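## Task

Put the green card into some other pocket of the card stand that is empty. When done, every other card in the stand must still be in its original pocket, and the stand must stand upright with all of its base resting on the table.

## Robot and tools

ROBOT. Two arms, left_arm and right_arm, each ending in a two-finger gripper with a wrist camera (cam_left_wrist and cam_right_wrist, both 672x504). Calibrated bases in the scene frame: left_arm at (+0.029, +0.374, +0.012) m, quat_wxyz (+1.000, 0, 0, -0.023); right_arm at (-0.044, -0.333, 0) m, quat_wxyz (+1.000, 0, 0, +0.004). A camera stand is fixed behind the arms.

FRAME. The scene frame has its origin at table-top height, halfway between the nominal bases. +x points out over the table, +z points up, and left_arm sits on the +y side (camera image sides do not follow the arm names). In gripper terms, the fingers extend along the gripper's +z and close along its y. end_effector_position is the point between the pads, roughly 1 cm short of the fingertips. Reported poses can be off by a few centimetres, more at long reach. Sagging, tilting or no movement on small commands is common, so check the pose after every move and correct the tilt.

ROW FORMAT. Any commanded pose is a row of 16 plain numbers: left_arm x, y, z (metres), qw, qx, qy, qz (unit quaternion, w first), opening, then the same eight for right_arm. All values are absolute targets in the scene frame, not offsets. Opening runs from -1 (closed) to +1 (fully open, 0.093 m). Both arms always appear in every row. To keep an arm still, repeat its last reported position and quaternion unchanged, along with the opening it should keep.

execute_actions. Takes "actions": an empty list (which returns state, scene number and, by default, all images) or a single item. An item is either {"rows": [...], "steps": n}, with 1 to 15 rows applied one per control step (1/30 s), the final row repeated to fill n (at most 15, default 15, and at least 9), or {"steps": n}, a wait of up to 300 steps. Each target position must lie within 0.6 m of that arm's last reported position along every gripper axis, or the call is refused and nothing is sent. The result is read 9 steps before the action's end, and those steps still run afterward. "cameras" picks the images: names, ["all"] or [].

move. "target" is one row or a list of up to 15 rows, and each gripper travels in a straight line to its pose. All paths finish together, taking at least 0.5 s and at most 10 s in total. "speed" is m/s, from 0.002 to 2.9 (default 0.25); turning is capped at twice that figure in rad/s. It can be one value or one per target. "blend" (metres) rounds the corners of a list; 0 means stop at each target. "grip_force" is the per-pad force limit, 10 to 50 N. It stays set until changed, and lower values close the fingers slowly. "blocking"=false returns after about 0.5 s while the motion continues. The result adds a "move:" line: done (within 10 mm and 2 degrees), off_target, moving, held or fault, plus limits such as paced (pose clipped) or held (steps withheld). Paths do not avoid obstacles or the other arm. Faster moves stray more and hit harder. Do not route a path close to an arm's own base; go around it. Changed openings on later targets only take effect on arrival.



GRIP READINGS. grip_measured uses the same -1..+1 scale. Pads meet at about -0.94, and each millimetre of object width adds about 0.0208. To grip a rigid flat part firmly, send about 0.24 below the reading for its width, and keep sending that value to hold. To release, send a value well above the width reading. A reading below -0.94 does not prove that a thin card is held, so check with the cameras. The final number in each arm's Joint positions list is the opening in metres.

OTHER RESULT LINES. Joint velocities may say "within noise" or be omitted. Hand target is the pose the controller is currently driving toward. Joint torques include gravity and wrap at ±28 N m on joints 1 to 3. A MOTOR HOT line appears at 70 °C. At 85 °C the arm folds and stays idle until it cools below 65 °C. Stretched arms, held loads and pushes against unreachable poses all heat the motors. Orientation commands are clipped to within 40 degrees of the measured orientation. Joint limits (rad): waist -2.618..3.054, shoulder 0..3.142, elbow 0..3.142 (straight at 2.901), wrist pitch and yaw ±1.571, wrist roll ±2.094.

AVOID. Never knock the stand over or move the other cards. Do not drop the card from a height or let it leave the table. Avoid hard or fast contact with the table or fixtures, and never let the arms collide or press together; a gripper closing on the other arm's fingers counts. Avoid straining the camera cables and avoid arm stops. Loose objects may get an occasional small push. Time passes while replying, and smooth, economical motion is rewarded. Before finishing, confirm that the card rests in an empty pocket, that the stand is upright and flat, and that the gripper has released and backed away.

Each tool is called after "Call:" as name(argument=value, ...), one argument or row to a line, values as JSON.

## Session

Call:
execute_actions(
  actions=[],
)

Scene clock: 0.00 s of 5100.00 s.
left_arm: end_effector_position=(+0.2952, +0.3574, +0.2211) grip_measured=+1.000 end_effector_quat_wxyz=(+0.482, -0.070, +0.872, +0.057) | right_arm: end_effector_position=(+0.1702, -0.2865, +0.3477) grip_measured=+1.000 end_effector_quat_wxyz=(+0.563, +0.144, +0.782, +0.226)
Joint positions: left_arm=[-0.294 0.751 0.705 -0.584 -0.45 -0.27 0.093] | right_arm=[0.234 0.537 0.999 -0.729 0.04 0.575 0.093]
Joint velocities: within noise
Joint torques (N m): no reading
Heat: left arm: 40 °C; right arm: 42 °C.
Hand target: left_arm +0.2971, +0.3569, +0.2289; +0.491, -0.073, +0.867, +0.053 | right_arm +0.1705, -0.2865, +0.3553; +0.571, +0.143, +0.775, +0.230

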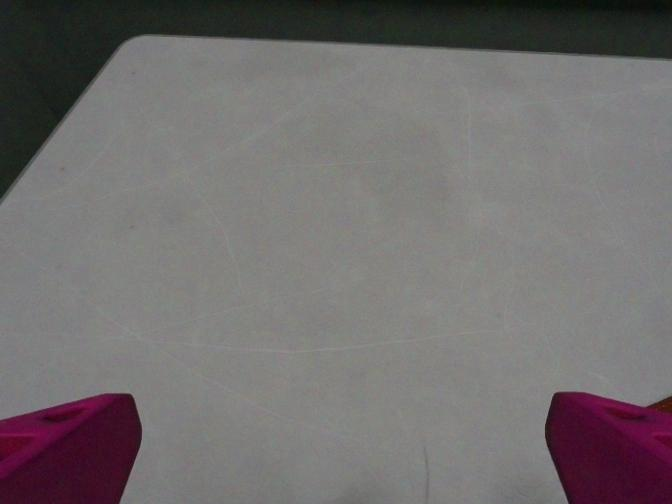

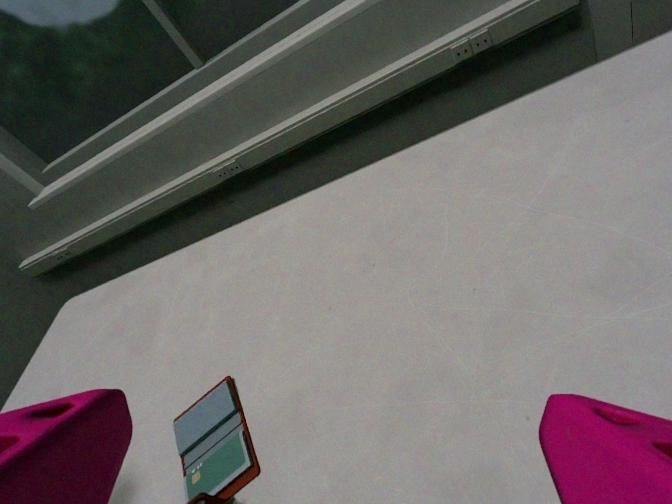

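Call:
move(
  target=[0.2, 0.28, 0.33, 0.25, 0.25, 0.933, -0.067, 1, 0.12, -0.22, 0.36, 0.25, -0.25, 0.933, 0.067, 1],
  cameras=["all"],
)

Scene clock: 3.73 s of 5100.00 s.
left_arm: end_effector_position=(+0.2004, +0.2829, +0.3221) grip_measured=+1.000 end_effector_quat_wxyz=(+0.251, +0.242, +0.935, -0.063) | right_arm: end_effector_position=(+0.1211, -0.2183, +0.3499) grip_measured=+1.000 end_effector_quat_wxyz=(+0.309, -0.242, +0.915, +0.099)
Joint positions: left_arm=[-0.436 1.067 1.598 -1.578 0.008 0.022 0.093] | right_arm=[0.632 1.073 1.723 -1.562 0.044 0.109 0.093]
Joint torques (N m): left_arm=[-0.72 -0.2 7.73 1.21 0.09 0.16] | right_arm=[0.77 -0.9 6.69 1.39 0.09 -0.03]
Heat: left arm: 41 °C; right arm: 43 °C.
Hand target: left_arm +0.2001, +0.2800, +0.3296; +0.260, +0.249, +0.930, -0.069 | right_arm +0.1201, -0.2200, +0.3593; +0.324, -0.246, +0.908, +0.099
Off the commanded pose: left_arm 0.008 m, 1 deg | right_arm 0.010 m, 8 deg.
joint sent to its limit (left arm) — joint 4 (wrist pitch), lower limit.
joint sent to its limit (right arm) — joint 4 (wrist pitch), lower limit.
Kept back: nothing.
move: off_target (right_arm)

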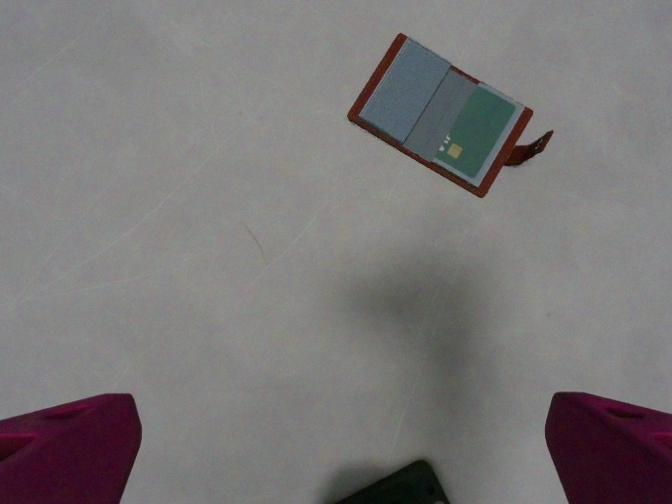

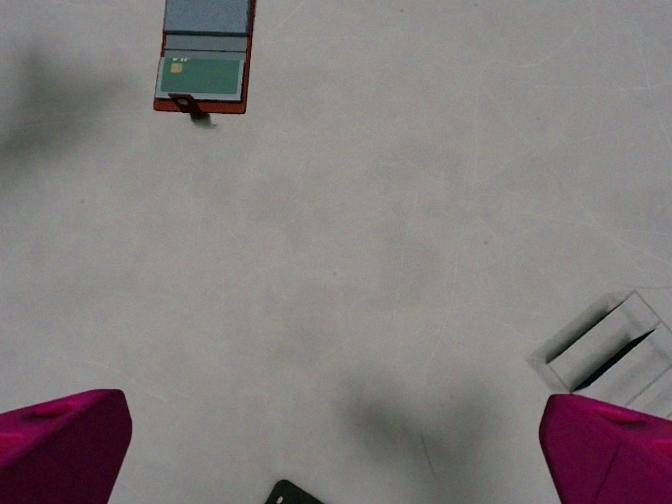

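Call:
move(
  target=[0.2, 0.28, 0.33, 0.25, 0.25, 0.933, -0.067, 1, 0.1, -0.33, 0.36, 0.319, 0.163, 0.925, -0.056, 1],
  cameras=["cam_right_wrist"],
)

Scene clock: 6.97 s of 5100.00 s.
left_arm: end_effector_position=(+0.2001, +0.2830, +0.3219) grip_measured=+1.000 end_effector_quat_wxyz=(+0.250, +0.242, +0.935, -0.063) | right_arm: end_effector_position=(+0.1010, -0.3325, +0.3613) grip_measured=+1.000 end_effector_quat_wxyz=(+0.401, +0.126, +0.907, +0.039)
Joint positions: left_arm=[-0.436 1.067 1.598 -1.58 0.008 0.023 0.093] | right_arm=[0.225 0.829 1.633 -1.565 0.201 0.423 0.093]
Joint torques (N m): left_arm=[-0.7 -0.2 7.73 1.21 0.12 0.14] | right_arm=[-0.54 2.06 3.36 1.58 -0.1 -0.07]
Heat: left arm: 41 °C; right arm: 44 °C.
Hand target: left_arm +0.2000, +0.2801, +0.3296; +0.260, +0.249, +0.930, -0.069 | right_arm +0.1005, -0.3307, +0.3597; +0.398, +0.121, +0.908, +0.043
Off the commanded pose: left_arm 0.009 m, 1 deg | right_arm 0.003 m, 15 deg.
joint read past its limit (right arm) — joint 4 (wrist pitch), lower limit.
joint sent to its limit (left arm) — joint 4 (wrist pitch), lower limit.
joint sent to its limit (right arm) — joint 4 (wrist pitch), lower limit.
Kept back: nothing.
move: off_target (right_arm)
Images, in order (width x height): cam_right_wrist 672x504.

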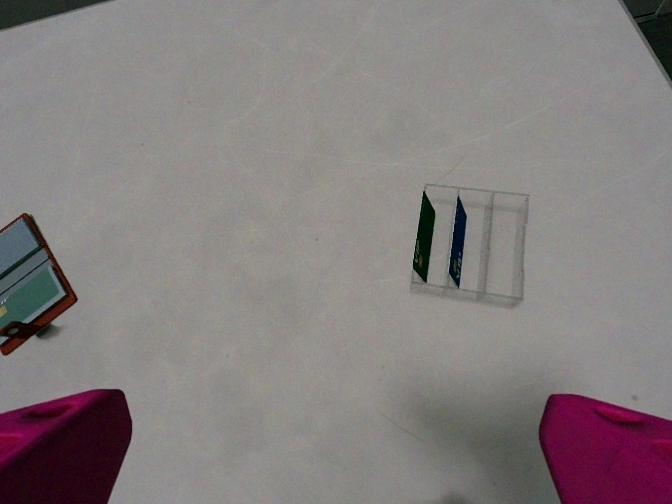

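Call:
zoom_image(
  camera="cam_right_wrist",
  region=[380, 160, 560, 320],
)

Scaled by 2.800.

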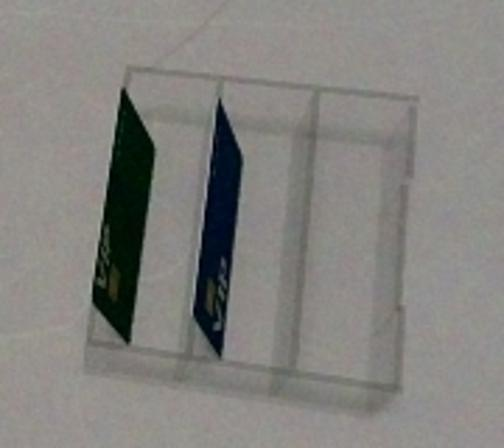

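Call:
move(
  target=[0.2, 0.28, 0.33, 0.25, 0.25, 0.933, -0.067, 1, 0.19, -0.42, 0.19, 0.379, 0.137, 0.914, -0.0566, 1],
  cameras=["cam_right_wrist"],
)

Call:
zoom_image(
  camera="cam_right_wrist",
  region=[200, 100, 500, 400],
)

Scene clock: 14.33 s of 5100.00 s.
left_arm: end_effector_position=(+0.2001, +0.2830, +0.3219) grip_measured=+1.000 end_effector_quat_wxyz=(+0.250, +0.242, +0.935, -0.063) | right_arm: end_effector_position=(+0.1852, -0.4190, +0.1899) grip_measured=+1.000 end_effector_quat_wxyz=(+0.371, +0.142, +0.916, -0.059)
Joint positions: left_arm=[-0.436 1.067 1.598 -1.58 0.008 0.023 0.093] | right_arm=[-0.413 0.783 0.8 -0.819 -0.065 -0.07 0.093]
Joint torques (N m): left_arm=[-0.7 -0.18 7.73 1.21 0.12 0.14] | right_arm=[-0.38 0.2 5.5 1.8 -0.21 -0.09]
Heat: left arm: 41 °C; right arm: 44 °C.
Hand target: left_arm +0.2000, +0.2801, +0.3296; +0.260, +0.249, +0.930, -0.069 | right_arm +0.1898, -0.4200, +0.1901; +0.379, +0.137, +0.914, -0.057
Off the commanded pose: left_arm 0.009 m, 1 deg | right_arm 0.005 m, 1 deg.
joint sent to its limit (left arm) — joint 4 (wrist pitch), lower limit.
Kept back: nothing.
move: done
Images, in order (width x height): cam_right_wrist 672x504.

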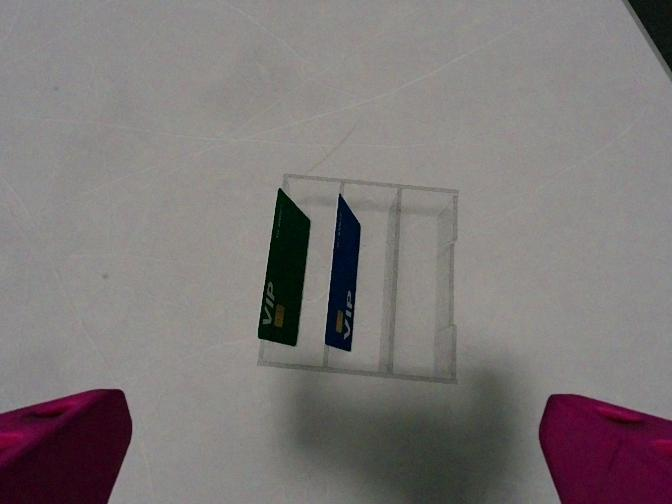

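Scaled by 1.680.

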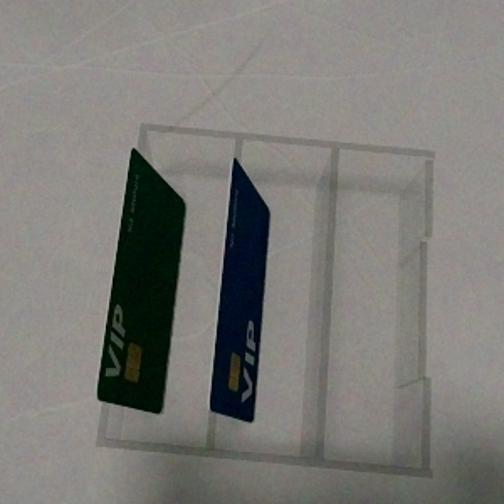

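Call:
move(
  target=[0.2, 0.28, 0.33, 0.25, 0.25, 0.933, -0.067, 1, 0.25, -0.42, 0.19, 0, 0.1736, 0.985, 0, 1],
  cameras=["cam_right_wrist"],
)

Scene clock: 22.90 s of 5100.00 s.
left_arm: end_effector_position=(+0.2001, +0.2830, +0.3219) grip_measured=+1.000 end_effector_quat_wxyz=(+0.250, +0.242, +0.935, -0.063) | right_arm: end_effector_position=(+0.2462, -0.4194, +0.1821) grip_measured=+1.000 end_effector_quat_wxyz=(-0.010, +0.171, +0.985, +0.005)
Joint positions: left_arm=[-0.436 1.067 1.598 -1.58 0.008 0.023 0.093] | right_arm=[-0.304 1.727 1.687 -1.551 -0.008 0.05 0.093]
Joint torques (N m): left_arm=[-0.7 -0.2 7.73 1.21 0.12 0.14] | right_arm=[0.77 -8.08 7.9 0.1 -0.01 0.15]
Heat: left arm: 41 °C; right arm: 45 °C.
Hand target: left_arm +0.2000, +0.2801, +0.3296; +0.260, +0.249, +0.930, -0.069 | right_arm +0.2498, -0.4200, +0.1899; +0.000, +0.174, +0.985, +0.000
Off the commanded pose: left_arm 0.009 m, 1 deg | right_arm 0.009 m, 1 deg.
joint sent to its limit (left arm) — joint 4 (wrist pitch), lower limit.
Kept back: nothing.
move: done
Images, in order (width x height): cam_right_wrist 672x504.

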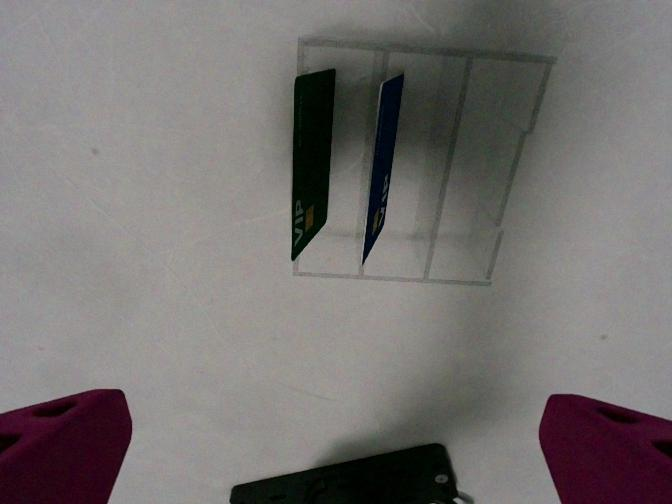

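Call:
zoom_image(
  camera="cam_right_wrist",
  region=[270, 20, 570, 300],
)

Scaled by 1.680.

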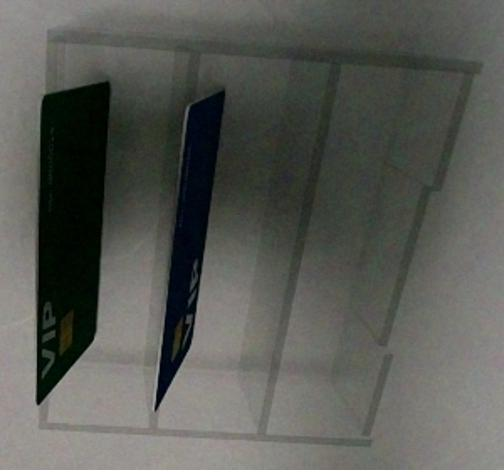

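Call:
move(
  target=[0.21, -0.14, 0.11, 0.5512, 0.4379, 0.5707, -0.4229, 1, 0.25, -0.42, 0.24, 0, 0.1908, 0.9816, 0, 1],
  cameras=["all"],
)

Scene clock: 35.17 s of 5100.00 s.
left_arm: end_effector_position=(+0.2113, -0.1323, +0.1020) grip_measured=+1.000 end_effector_quat_wxyz=(+0.542, +0.438, +0.587, -0.412) | right_arm: end_effector_position=(+0.2502, -0.4206, +0.2213) grip_measured=+1.000 end_effector_quat_wxyz=(+0.060, +0.188, +0.980, -0.002)
Joint positions: left_arm=[-1.148 2.193 0.894 1.227 0.096 -0.002 0.093] | right_arm=[-0.304 1.651 1.756 -1.556 -0.008 0.085 0.093]
Joint torques (N m): left_arm=[-0.46 -6.95 7.16 2.19 0.22 0.13] | right_arm=[0.76 -10.62 7.82 0.38 -0.01 0.14]
Heat: left arm: 41 °C; right arm: 42 °C.
Hand target: left_arm +0.2098, -0.1395, +0.1100; +0.551, +0.438, +0.571, -0.423 | right_arm +0.2495, -0.4199, +0.2390; +0.088, +0.190, +0.978, -0.008
Off the commanded pose: left_arm 0.011 m, 2 deg | right_arm 0.019 m, 7 deg.
joint sent to its limit (right arm) — joint 4 (wrist pitch), lower limit.
Kept back: nothing.
move: off_target (left_arm, right_arm)

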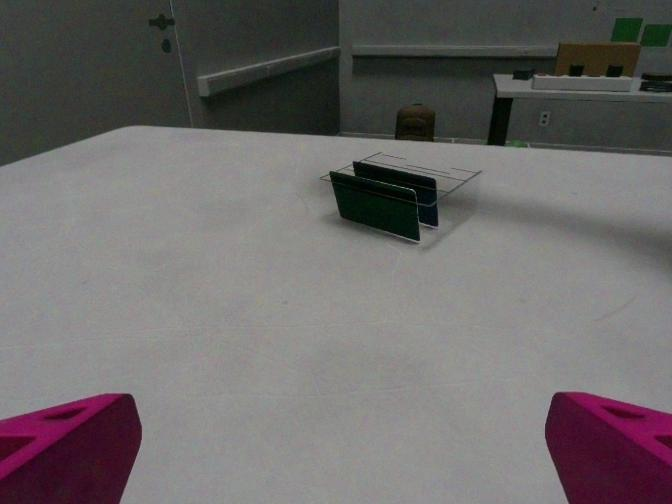

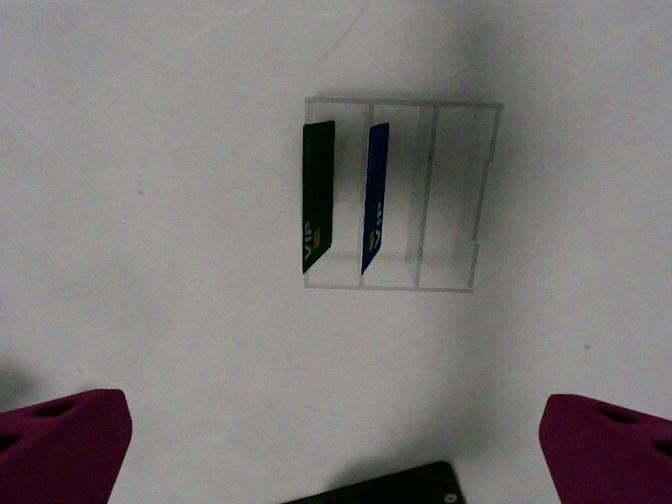

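Call:
zoom_image(
  camera="cam_left_wrist",
  region=[310, 140, 490, 260],
)

Scaled by 2.800.

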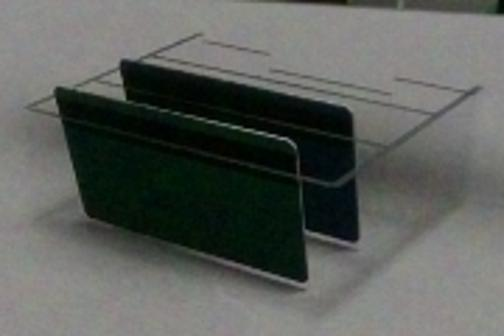

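Call:
move(
  target=[0.21, -0.14, 0.11, 0.5512, 0.4379, 0.5707, -0.4229, 1, 0.278, -0.413, 0.135, 0, 0.1977, 0.9803, 0, 0.3],
  cameras=["all"],
)

Call:
zoom_image(
  camera="cam_left_wrist",
  region=[260, 0, 560, 260],
)

Scene clock: 41.20 s of 5100.00 s.
left_arm: end_effector_position=(+0.2112, -0.1324, +0.1023) grip_measured=+1.000 end_effector_quat_wxyz=(+0.542, +0.438, +0.586, -0.413) | right_arm: end_effector_position=(+0.2739, -0.4123, +0.1313) grip_measured=+0.303 end_effector_quat_wxyz=(-0.015, +0.195, +0.981, +0.005)
Joint positions: left_arm=[-1.148 2.193 0.894 1.229 0.097 -0.002 0.093] | right_arm=[-0.258 1.813 1.588 -1.377 -0.008 0.142 0.06]
Joint torques (N m): left_arm=[-0.46 -6.89 7.17 2.18 0.17 0.12] | right_arm=[0.69 -10.71 5.42 0.36 0.02 0.2]
Heat: left arm: 42 °C; right arm: 41 °C.
Hand target: left_arm +0.2098, -0.1395, +0.1101; +0.551, +0.438, +0.571, -0.423 | right_arm +0.2780, -0.4129, +0.1351; +0.000, +0.198, +0.980, +0.000
Off the commanded pose: left_arm 0.011 m, 2 deg | right_arm 0.006 m, 2 deg.
Kept back: nothing.
move: off_target (left_arm)

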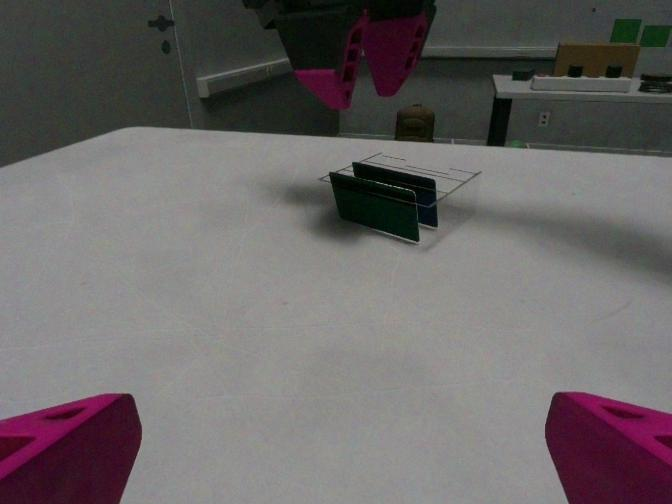

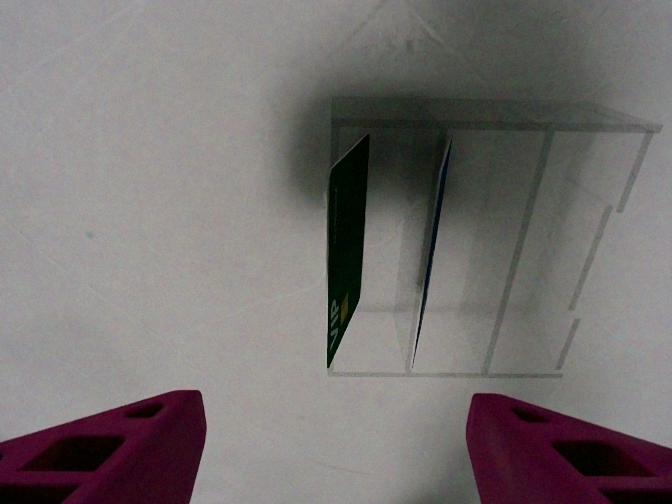

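Scaled by 1.680.

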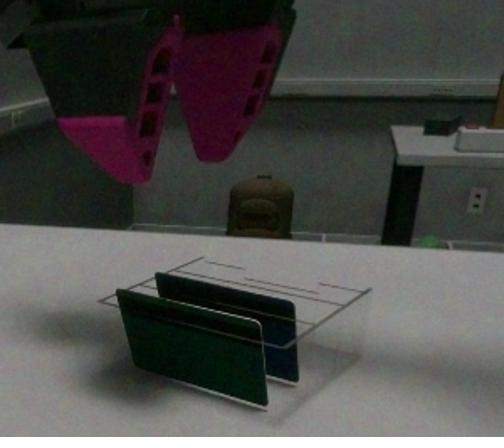

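Call:
move(
  target=[0.21, -0.14, 0.11, 0.5512, 0.4379, 0.5707, -0.4229, 1, 0.278, -0.414, 0.09, 0, 0.2011, 0.9796, 0, -0.5],
  cameras=["all"],
)

Call:
zoom_image(
  camera="cam_left_wrist",
  region=[260, 20, 520, 260],
)

Scene clock: 45.27 s of 5100.00 s.
left_arm: end_effector_position=(+0.2112, -0.1324, +0.1023) grip_measured=+1.000 end_effector_quat_wxyz=(+0.542, +0.438, +0.586, -0.413) | right_arm: end_effector_position=(+0.2758, -0.4127, +0.0917) grip_measured=-0.497 end_effector_quat_wxyz=(-0.006, +0.197, +0.980, +0.004)
Joint positions: left_arm=[-1.148 2.193 0.894 1.229 0.097 -0.002 0.093] | right_arm=[-0.258 1.813 1.431 -1.201 -0.008 0.147 0.021]
Joint torques (N m): left_arm=[-0.46 -6.89 7.17 2.17 0.17 0.12] | right_arm=[0.34 -9.35 4.53 0.37 0.01 0.13]
Heat: left arm: 42 °C; right arm: 41 °C.
Hand target: left_arm +0.2098, -0.1395, +0.1101; +0.551, +0.438, +0.571, -0.423 | right_arm +0.2780, -0.4140, +0.0901; +0.000, +0.201, +0.980, +0.000
Off the commanded pose: left_arm 0.011 m, 2 deg | right_arm 0.003 m, 1 deg.
Kept back: nothing.
move: off_target (left_arm)

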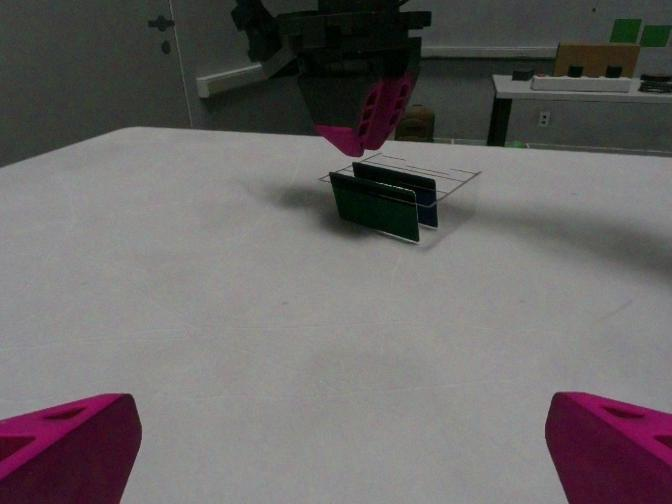

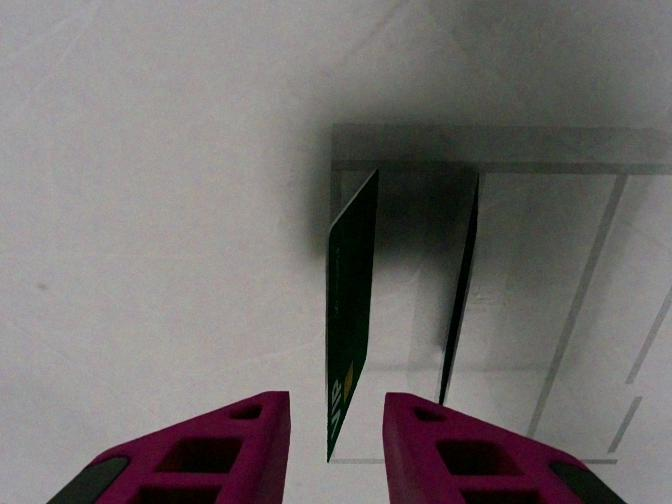

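Scaled by 1.938.

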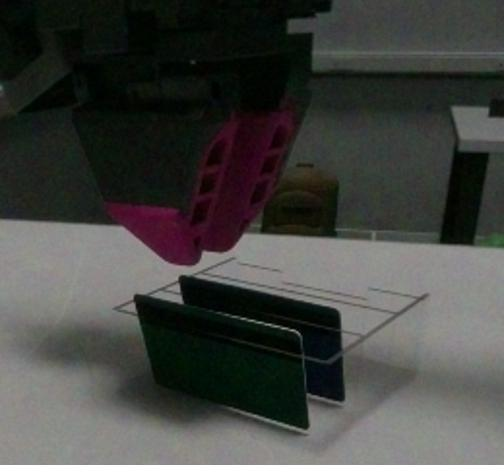

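Call:
move(
  target=[0.21, -0.14, 0.11, 0.5512, 0.4379, 0.5707, -0.4229, 1, 0.2683, -0.4137, 0.070, 0, 0.2062, 0.9785, 0, -0.5],
  cameras=["all"],
  speed=0.08,
)

Call:
zoom_image(
  camera="cam_left_wrist",
  region=[310, 110, 490, 260],
)

Scene clock: 48.43 s of 5100.00 s.
left_arm: end_effector_position=(+0.2112, -0.1324, +0.1023) grip_measured=+1.000 end_effector_quat_wxyz=(+0.542, +0.438, +0.586, -0.413) | right_arm: end_effector_position=(+0.2656, -0.4101, +0.0653) grip_measured=-0.497 end_effector_quat_wxyz=(-0.017, +0.199, +0.980, +0.005)
Joint positions: left_arm=[-1.148 2.193 0.894 1.229 0.097 -0.002 0.093] | right_arm=[-0.258 1.813 1.324 -1.116 -0.008 0.151 0.021]
Joint torques (N m): left_arm=[-0.46 -6.89 7.17 2.17 0.17 0.12] | right_arm=[-0.17 -11.28 4.6 0.33 0 0.17]
Heat: left arm: 42 °C; right arm: 40 °C.
Hand target: left_arm +0.2098, -0.1395, +0.1101; +0.551, +0.438, +0.571, -0.423 | right_arm +0.2683, -0.4136, +0.0700; +0.000, +0.206, +0.979, +0.000
Off the commanded pose: left_arm 0.011 m, 2 deg | right_arm 0.006 m, 2 deg.
Kept back: nothing.
move: off_target (left_arm)

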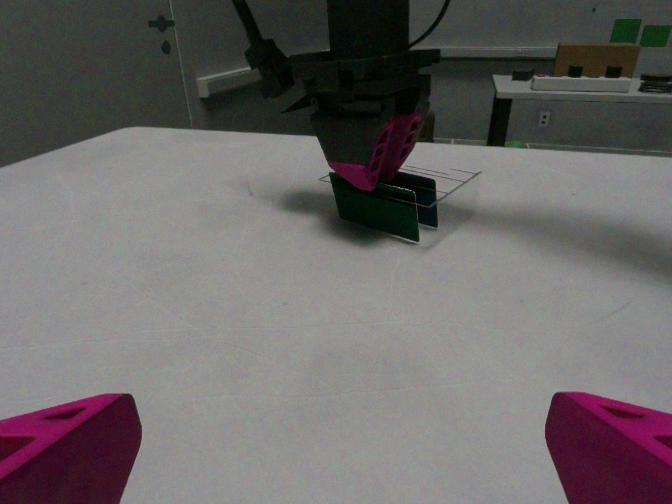

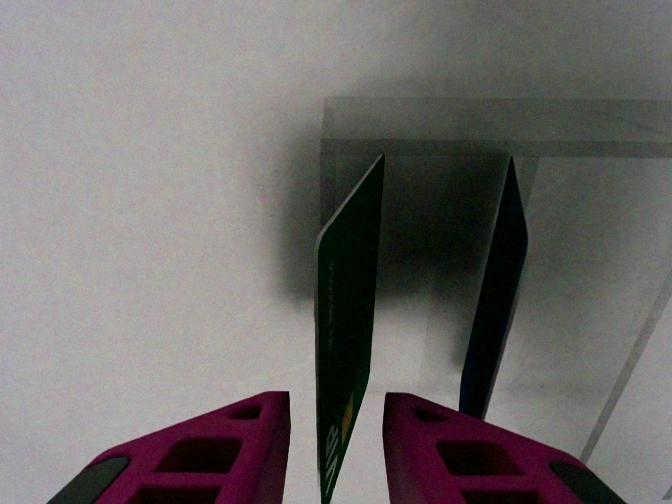

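Scaled by 2.800.

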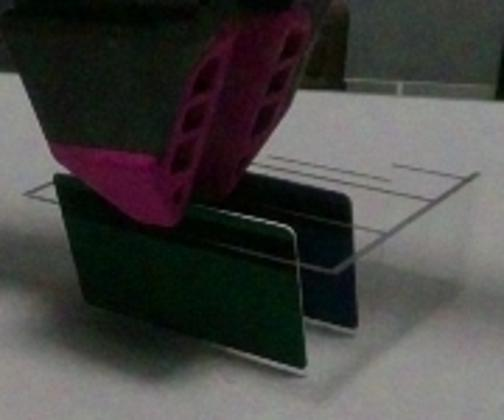

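Call:
move(
  target=[0.21, -0.14, 0.11, 0.5512, 0.4379, 0.5707, -0.4229, 1, 0.272, -0.417, 0.064, 0.0171, 0.2062, 0.9784, -0.0036, -0.5],
  cameras=["all"],
  speed=0.05,
)

Call:
zoom_image(
  camera="cam_left_wrist",
  region=[310, 110, 490, 260],
)

Scene clock: 51.17 s of 5100.00 s.
left_arm: end_effector_position=(+0.2112, -0.1324, +0.1023) grip_measured=+1.000 end_effector_quat_wxyz=(+0.542, +0.438, +0.586, -0.413) | right_arm: end_effector_position=(+0.2689, -0.4125, +0.0567) grip_measured=-0.497 end_effector_quat_wxyz=(-0.004, +0.201, +0.980, +0.003)
Joint positions: left_arm=[-1.148 2.193 0.894 1.229 0.097 -0.002 0.093] | right_arm=[-0.262 1.813 1.289 -1.055 -0.006 0.151 0.021]
Joint torques (N m): left_arm=[-0.46 -6.89 7.17 2.17 0.17 0.12] | right_arm=[-0.16 -12.04 4.48 0.39 0.04 0.09]
Heat: left arm: 43 °C; right arm: 41 °C.
Hand target: left_arm +0.2098, -0.1395, +0.1101; +0.551, +0.438, +0.571, -0.423 | right_arm +0.2720, -0.4170, +0.0641; +0.017, +0.206, +0.978, -0.004
Off the commanded pose: left_arm 0.011 m, 2 deg | right_arm 0.009 m, 3 deg.
Kept back: nothing.
move: off_target (left_arm, right_arm)

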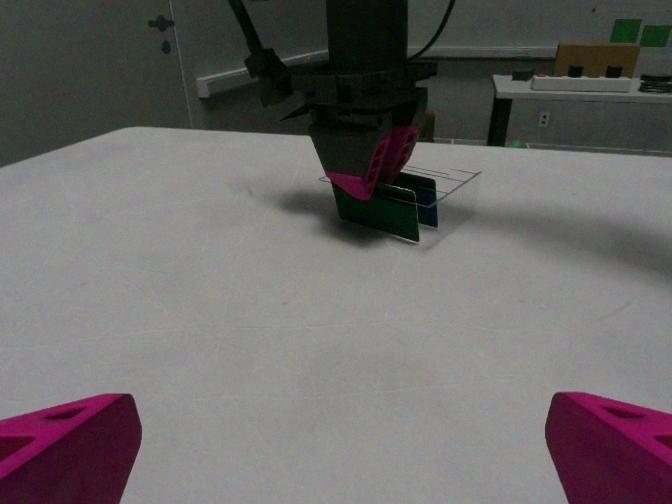

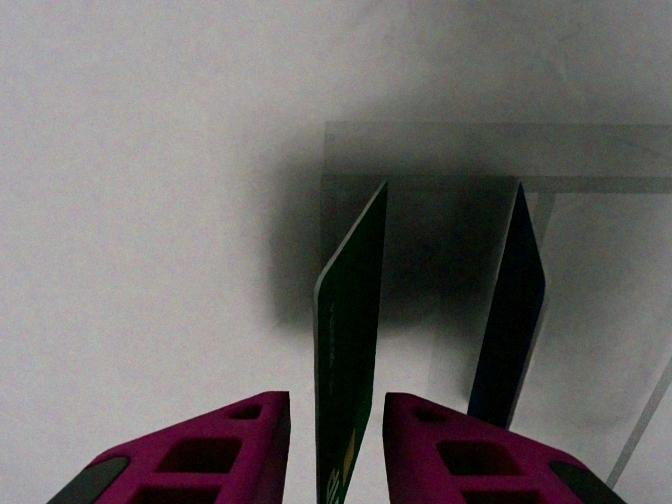

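Scaled by 2.800.

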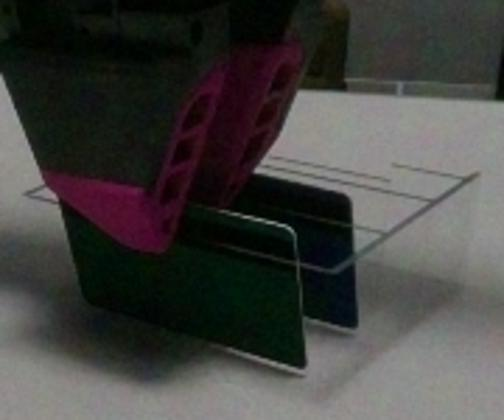

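Call:
move(
  target=[0.21, -0.14, 0.11, 0.5512, 0.4379, 0.5707, -0.4229, 1, 0.2712, -0.4197, 0.069, 0.0171, 0.2062, 0.9784, -0.0036, -0.5],
  cameras=["all"],
  speed=0.05,
)

Call:
zoom_image(
  camera="cam_left_wrist",
  region=[310, 110, 490, 260],
)

Scene clock: 55.20 s of 5100.00 s.
left_arm: end_effector_position=(+0.2112, -0.1324, +0.1023) grip_measured=+1.000 end_effector_quat_wxyz=(+0.542, +0.438, +0.586, -0.413) | right_arm: end_effector_position=(+0.2688, -0.4151, +0.0567) grip_measured=-0.497 end_effector_quat_wxyz=(-0.003, +0.204, +0.979, +0.003)
Joint positions: left_arm=[-1.148 2.193 0.894 1.229 0.097 -0.002 0.093] | right_arm=[-0.269 1.813 1.289 -1.053 -0.006 0.151 0.021]
Joint torques (N m): left_arm=[-0.46 -6.89 7.17 2.17 0.17 0.12] | right_arm=[-0.23 -12.74 5.55 0.23 0.01 0.01]
Heat: left arm: 43 °C; right arm: 42 °C.
Hand target: left_arm +0.2098, -0.1395, +0.1101; +0.551, +0.438, +0.571, -0.423 | right_arm +0.2711, -0.4197, +0.0688; +0.017, +0.206, +0.978, -0.004
Off the commanded pose: left_arm 0.011 m, 2 deg | right_arm 0.013 m, 2 deg.
Kept back: nothing.
move: off_target (left_arm, right_arm)

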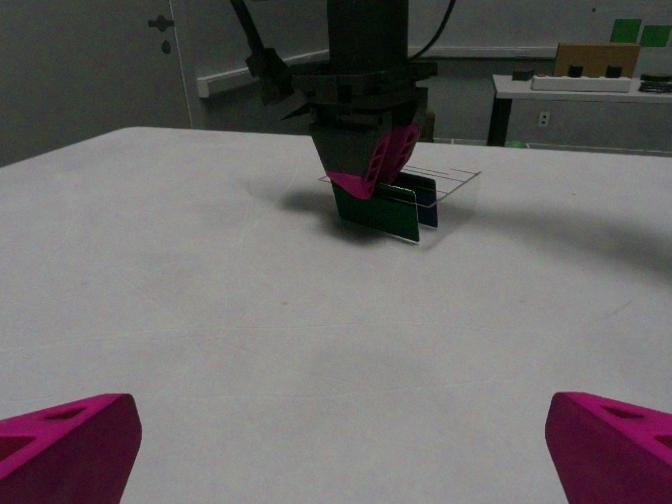

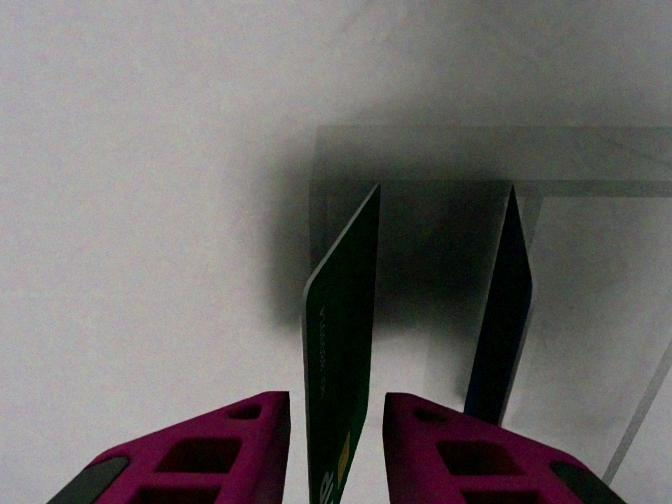

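Scaled by 2.800.

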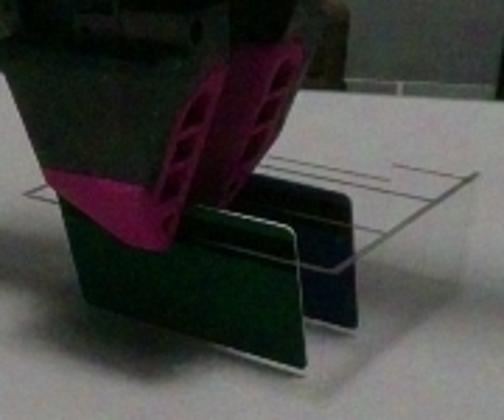

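Call:
move(
  target=[0.21, -0.14, 0.11, 0.5512, 0.4379, 0.5707, -0.4229, 1, 0.2712, -0.4197, 0.0735, 0.0171, 0.2062, 0.9784, -0.0036, -0.5],
  cameras=["cam_left_wrist"],
  speed=0.05,
)

Call:
zoom_image(
  camera="cam_left_wrist",
  region=[310, 110, 490, 260],
)

Scene clock: 56.57 s of 5100.00 s.
left_arm: end_effector_position=(+0.2112, -0.1324, +0.1023) grip_measured=+1.000 end_effector_quat_wxyz=(+0.542, +0.438, +0.586, -0.413) | right_arm: end_effector_position=(+0.2668, -0.4145, +0.0567) grip_measured=-0.497 end_effector_quat_wxyz=(-0.007, +0.204, +0.979, +0.003)
Joint positions: left_arm=[-1.148 2.193 0.894 1.229 0.097 -0.002 0.093] | right_arm=[-0.269 1.813 1.289 -1.062 -0.006 0.151 0.021]
Joint torques (N m): left_arm=[-0.46 -6.89 7.17 2.18 0.17 0.12] | right_arm=[-0.34 -13.04 6.52 0.1 0.05 0.05]
Heat: left arm: 43 °C; right arm: 42 °C.
Hand target: left_arm +0.2098, -0.1395, +0.1101; +0.551, +0.438, +0.571, -0.423 | right_arm +0.2709, -0.4196, +0.0732; +0.017, +0.206, +0.978, -0.004
Off the commanded pose: left_arm 0.011 m, 2 deg | right_arm 0.018 m, 3 deg.
Kept back: nothing.
move: off_target (left_arm, right_arm)
Images, in order (width x height): cam_left_wrist 672x504.

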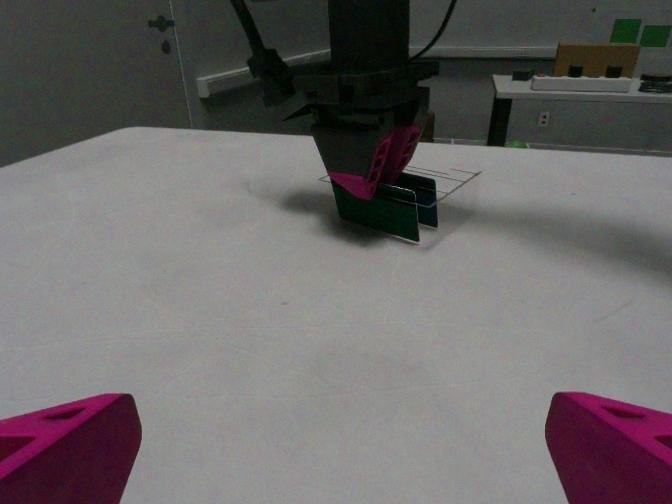

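Scaled by 2.800.

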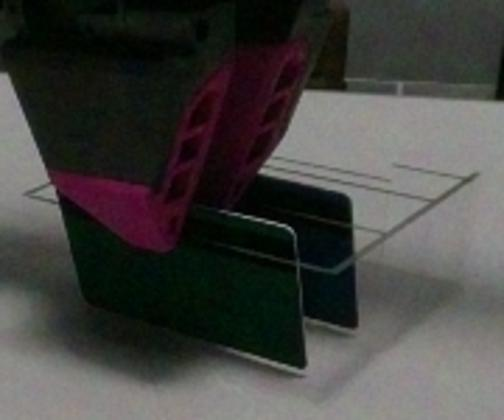

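Call:
move(
  target=[
    [0.21, -0.14, 0.11, 0.5512, 0.4379, 0.5707, -0.4229, 1, 0.2712, -0.4197, 0.11, 0.0171, 0.2062, 0.9784, -0.0036, -0.5],
    [0.21, -0.14, 0.11, 0.5512, 0.4379, 0.5707, -0.4229, 1, 0.2712, -0.4197, 0.068, 0.0171, 0.2062, 0.9784, -0.0036, -0.5],
  ],
  cameras=["all"],
  speed=[0.1, 0.05],
)

Call:
zoom_image(
  camera="cam_left_wrist",
  region=[310, 110, 490, 260],
)

Scene clock: 59.43 s of 5100.00 s.
left_arm: end_effector_position=(+0.2112, -0.1324, +0.1023) grip_measured=+1.000 end_effector_quat_wxyz=(+0.542, +0.438, +0.586, -0.413) | right_arm: end_effector_position=(+0.2694, -0.4152, +0.0682) grip_measured=-0.497 end_effector_quat_wxyz=(+0.008, +0.204, +0.979, +0.002)
Joint positions: left_arm=[-1.148 2.193 0.894 1.229 0.097 -0.002 0.093] | right_arm=[-0.269 1.784 1.3 -1.07 -0.006 0.151 0.021]
Joint torques (N m): left_arm=[-0.46 -6.9 7.17 2.18 0.17 0.12] | right_arm=[-0.36 -9.33 4.67 0.43 0.02 0.04]
Heat: left arm: 43 °C; right arm: 42 °C.
Hand target: left_arm +0.2098, -0.1395, +0.1101; +0.551, +0.438, +0.571, -0.423 | right_arm +0.2711, -0.4197, +0.0680; +0.017, +0.206, +0.978, -0.004
Off the commanded pose: left_arm 0.011 m, 2 deg | right_arm 0.005 m, 1 deg.
Kept back: nothing.
move: off_target (left_arm)

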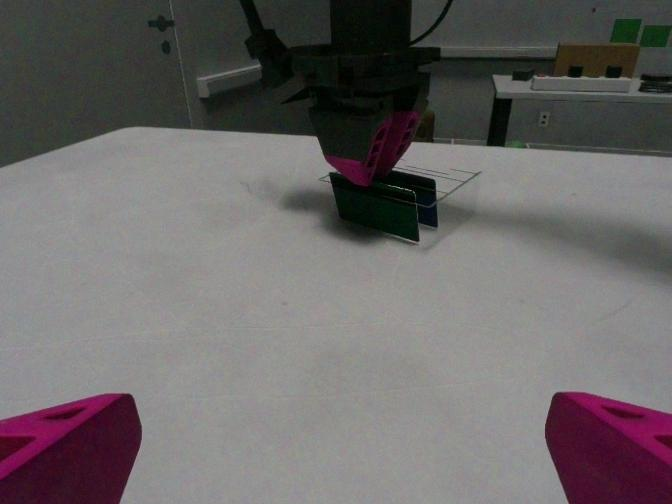

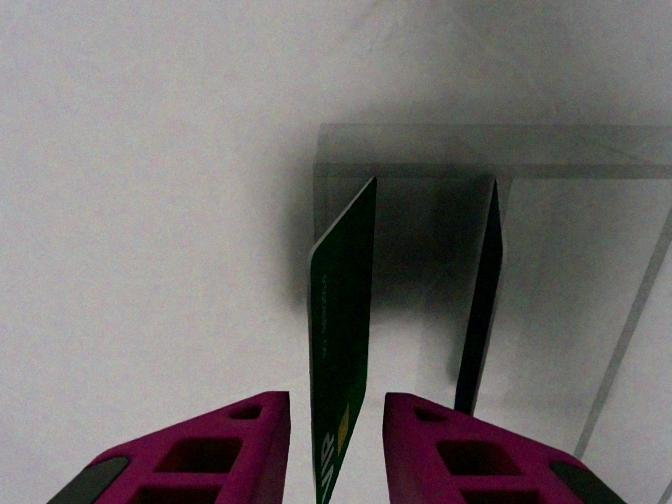

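Scaled by 2.800.

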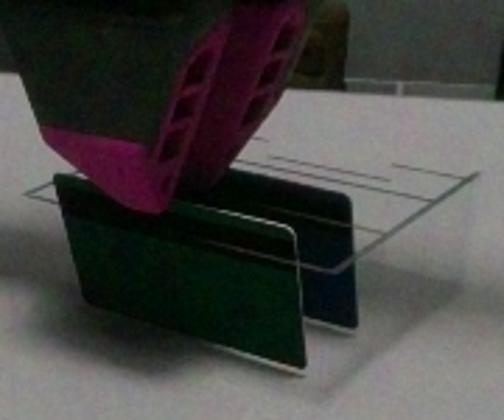

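Call:
move(
  target=[0.21, -0.14, 0.11, 0.5512, 0.4379, 0.5707, -0.4229, 1, 0.2712, -0.4197, 0.0615, 0.0171, 0.2062, 0.9784, -0.0036, -0.5],
  cameras=["all"],
  speed=0.05,
)

Call:
zoom_image(
  camera="cam_left_wrist",
  region=[310, 110, 490, 260],
)

Scene clock: 60.57 s of 5100.00 s.
left_arm: end_effector_position=(+0.2112, -0.1324, +0.1023) grip_measured=+1.000 end_effector_quat_wxyz=(+0.542, +0.438, +0.586, -0.413) | right_arm: end_effector_position=(+0.2697, -0.4153, +0.0636) grip_measured=-0.497 end_effector_quat_wxyz=(+0.011, +0.204, +0.979, +0.002)
Joint positions: left_arm=[-1.148 2.193 0.894 1.229 0.097 -0.002 0.093] | right_arm=[-0.269 1.784 1.281 -1.045 -0.006 0.151 0.021]
Joint torques (N m): left_arm=[-0.46 -6.89 7.17 2.17 0.17 0.11] | right_arm=[-0.35 -8.68 4.67 0.43 0.05 0.03]
Heat: left arm: 43 °C; right arm: 42 °C.
Hand target: left_arm +0.2098, -0.1395, +0.1101; +0.551, +0.438, +0.571, -0.423 | right_arm +0.2711, -0.4197, +0.0615; +0.017, +0.206, +0.978, -0.004
Off the commanded pose: left_arm 0.011 m, 2 deg | right_arm 0.005 m, 1 deg.
Kept back: nothing.
move: off_target (left_arm)

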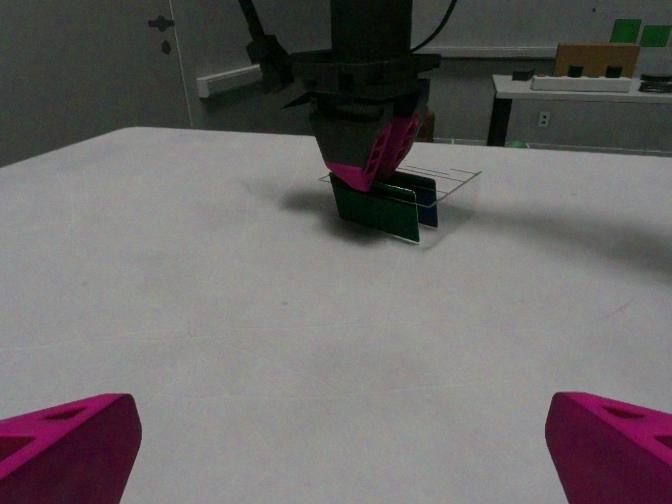

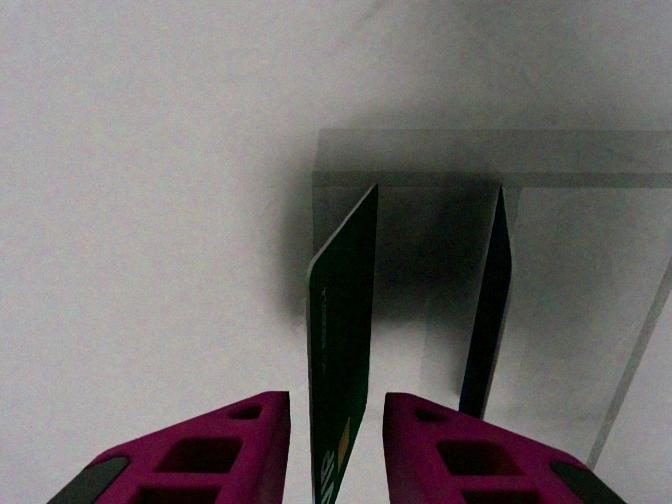

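Scaled by 2.800.

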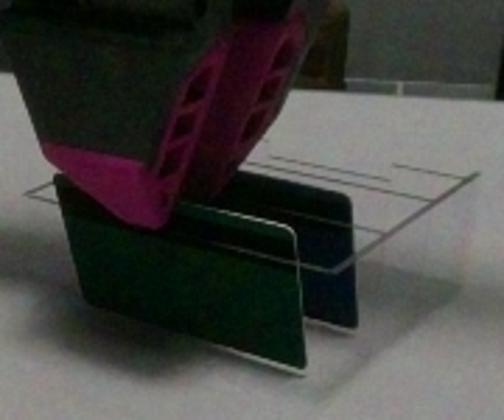

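Call:
move(
  target=[0.21, -0.14, 0.11, 0.5512, 0.4379, 0.5707, -0.4229, 1, 0.2712, -0.4197, 0.0585, 0.0171, 0.2062, 0.9784, -0.0036, -0.5],
  cameras=["cam_left_wrist"],
  speed=0.05,
)

Call:
zoom_image(
  camera="cam_left_wrist",
  region=[310, 110, 490, 260],
)

Scene clock: 61.80 s of 5100.00 s.
left_arm: end_effector_position=(+0.2112, -0.1324, +0.1023) grip_measured=+1.000 end_effector_quat_wxyz=(+0.542, +0.438, +0.586, -0.413) | right_arm: end_effector_position=(+0.2700, -0.4154, +0.0615) grip_measured=-0.497 end_effector_quat_wxyz=(+0.013, +0.204, +0.979, +0.002)
Joint positions: left_arm=[-1.148 2.193 0.894 1.229 0.097 -0.002 0.093] | right_arm=[-0.269 1.784 1.272 -1.033 -0.006 0.151 0.021]
Joint torques (N m): left_arm=[-0.47 -6.9 7.17 2.17 0.17 0.12] | right_arm=[-0.34 -8.47 4.62 0.46 0.03 0.02]
Heat: left arm: 43 °C; right arm: 42 °C.
Hand target: left_arm +0.2098, -0.1395, +0.1101; +0.551, +0.438, +0.571, -0.423 | right_arm +0.2711, -0.4197, +0.0585; +0.017, +0.206, +0.978, -0.004
Off the commanded pose: left_arm 0.011 m, 2 deg | right_arm 0.005 m, 1 deg.
Kept back: nothing.
move: off_target (left_arm)
Images, in order (width x height): cam_left_wrist 672x504.

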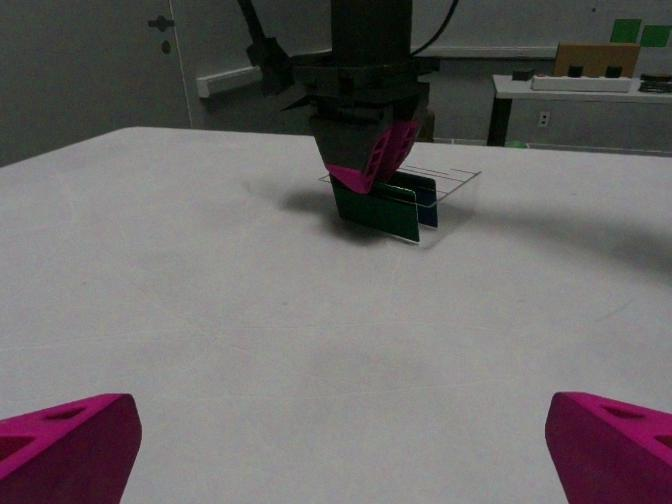

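Scaled by 2.800.

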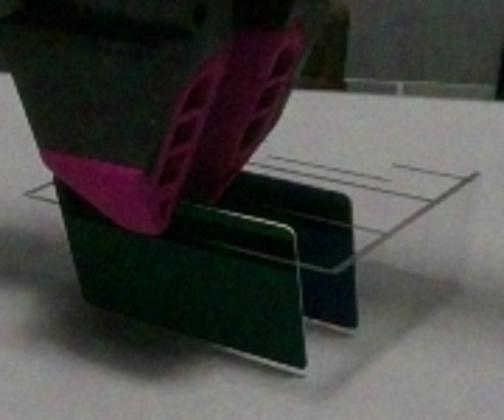

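Call:
move(
  target=[0.21, -0.14, 0.11, 0.5512, 0.4379, 0.5707, -0.4229, 1, 0.2712, -0.4197, 0.0585, 0.0171, 0.2062, 0.9784, -0.0036, -1],
  cameras=["all"],
  speed=0.05,
  grip_force=[50, 35],
)

Call:
zoom_image(
  camera="cam_left_wrist",
  region=[310, 110, 490, 260],
)

Scene clock: 63.97 s of 5100.00 s.
left_arm: end_effector_position=(+0.2112, -0.1324, +0.1023) grip_measured=+1.000 end_effector_quat_wxyz=(+0.542, +0.438, +0.586, -0.413) | right_arm: end_effector_position=(+0.2685, -0.4206, +0.0615) grip_measured=-0.983 end_effector_quat_wxyz=(+0.012, +0.207, +0.978, -0.009)
Joint positions: left_arm=[-1.148 2.193 0.894 1.229 0.097 -0.002 0.093] | right_arm=[-0.275 1.784 1.272 -1.033 0.016 0.151 0]
Joint torques (N m): left_arm=[-0.46 -6.89 7.17 2.18 0.17 0.11] | right_arm=[0.16 -8.42 4.53 0.49 -0.17 0.01]
Heat: left arm: 43 °C; right arm: 42 °C.
Hand target: left_arm +0.2098, -0.1395, +0.1101; +0.551, +0.438, +0.571, -0.423 | right_arm +0.2711, -0.4197, +0.0585; +0.017, +0.206, +0.978, -0.004
Off the commanded pose: left_arm 0.011 m, 2 deg | right_arm 0.004 m, 1 deg.
Kept back: nothing.
grip_force (N): 50, 35
move: off_target (left_arm)

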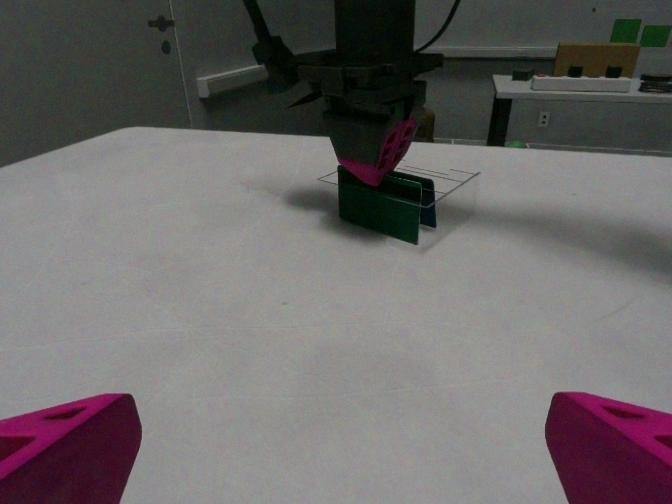

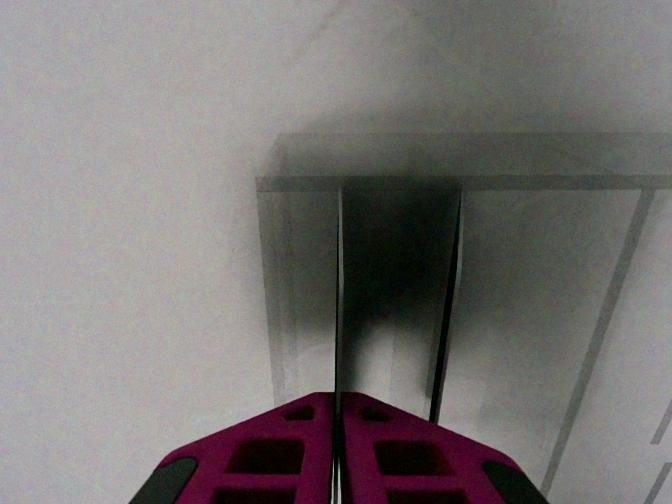

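Scaled by 2.800.

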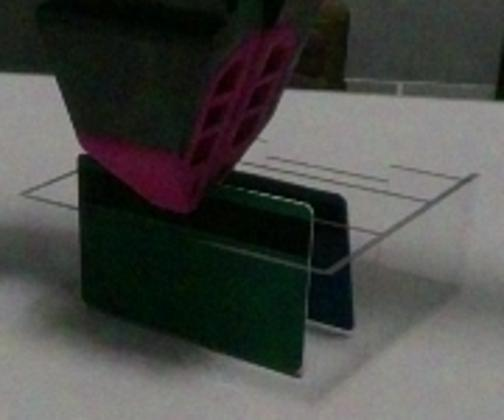

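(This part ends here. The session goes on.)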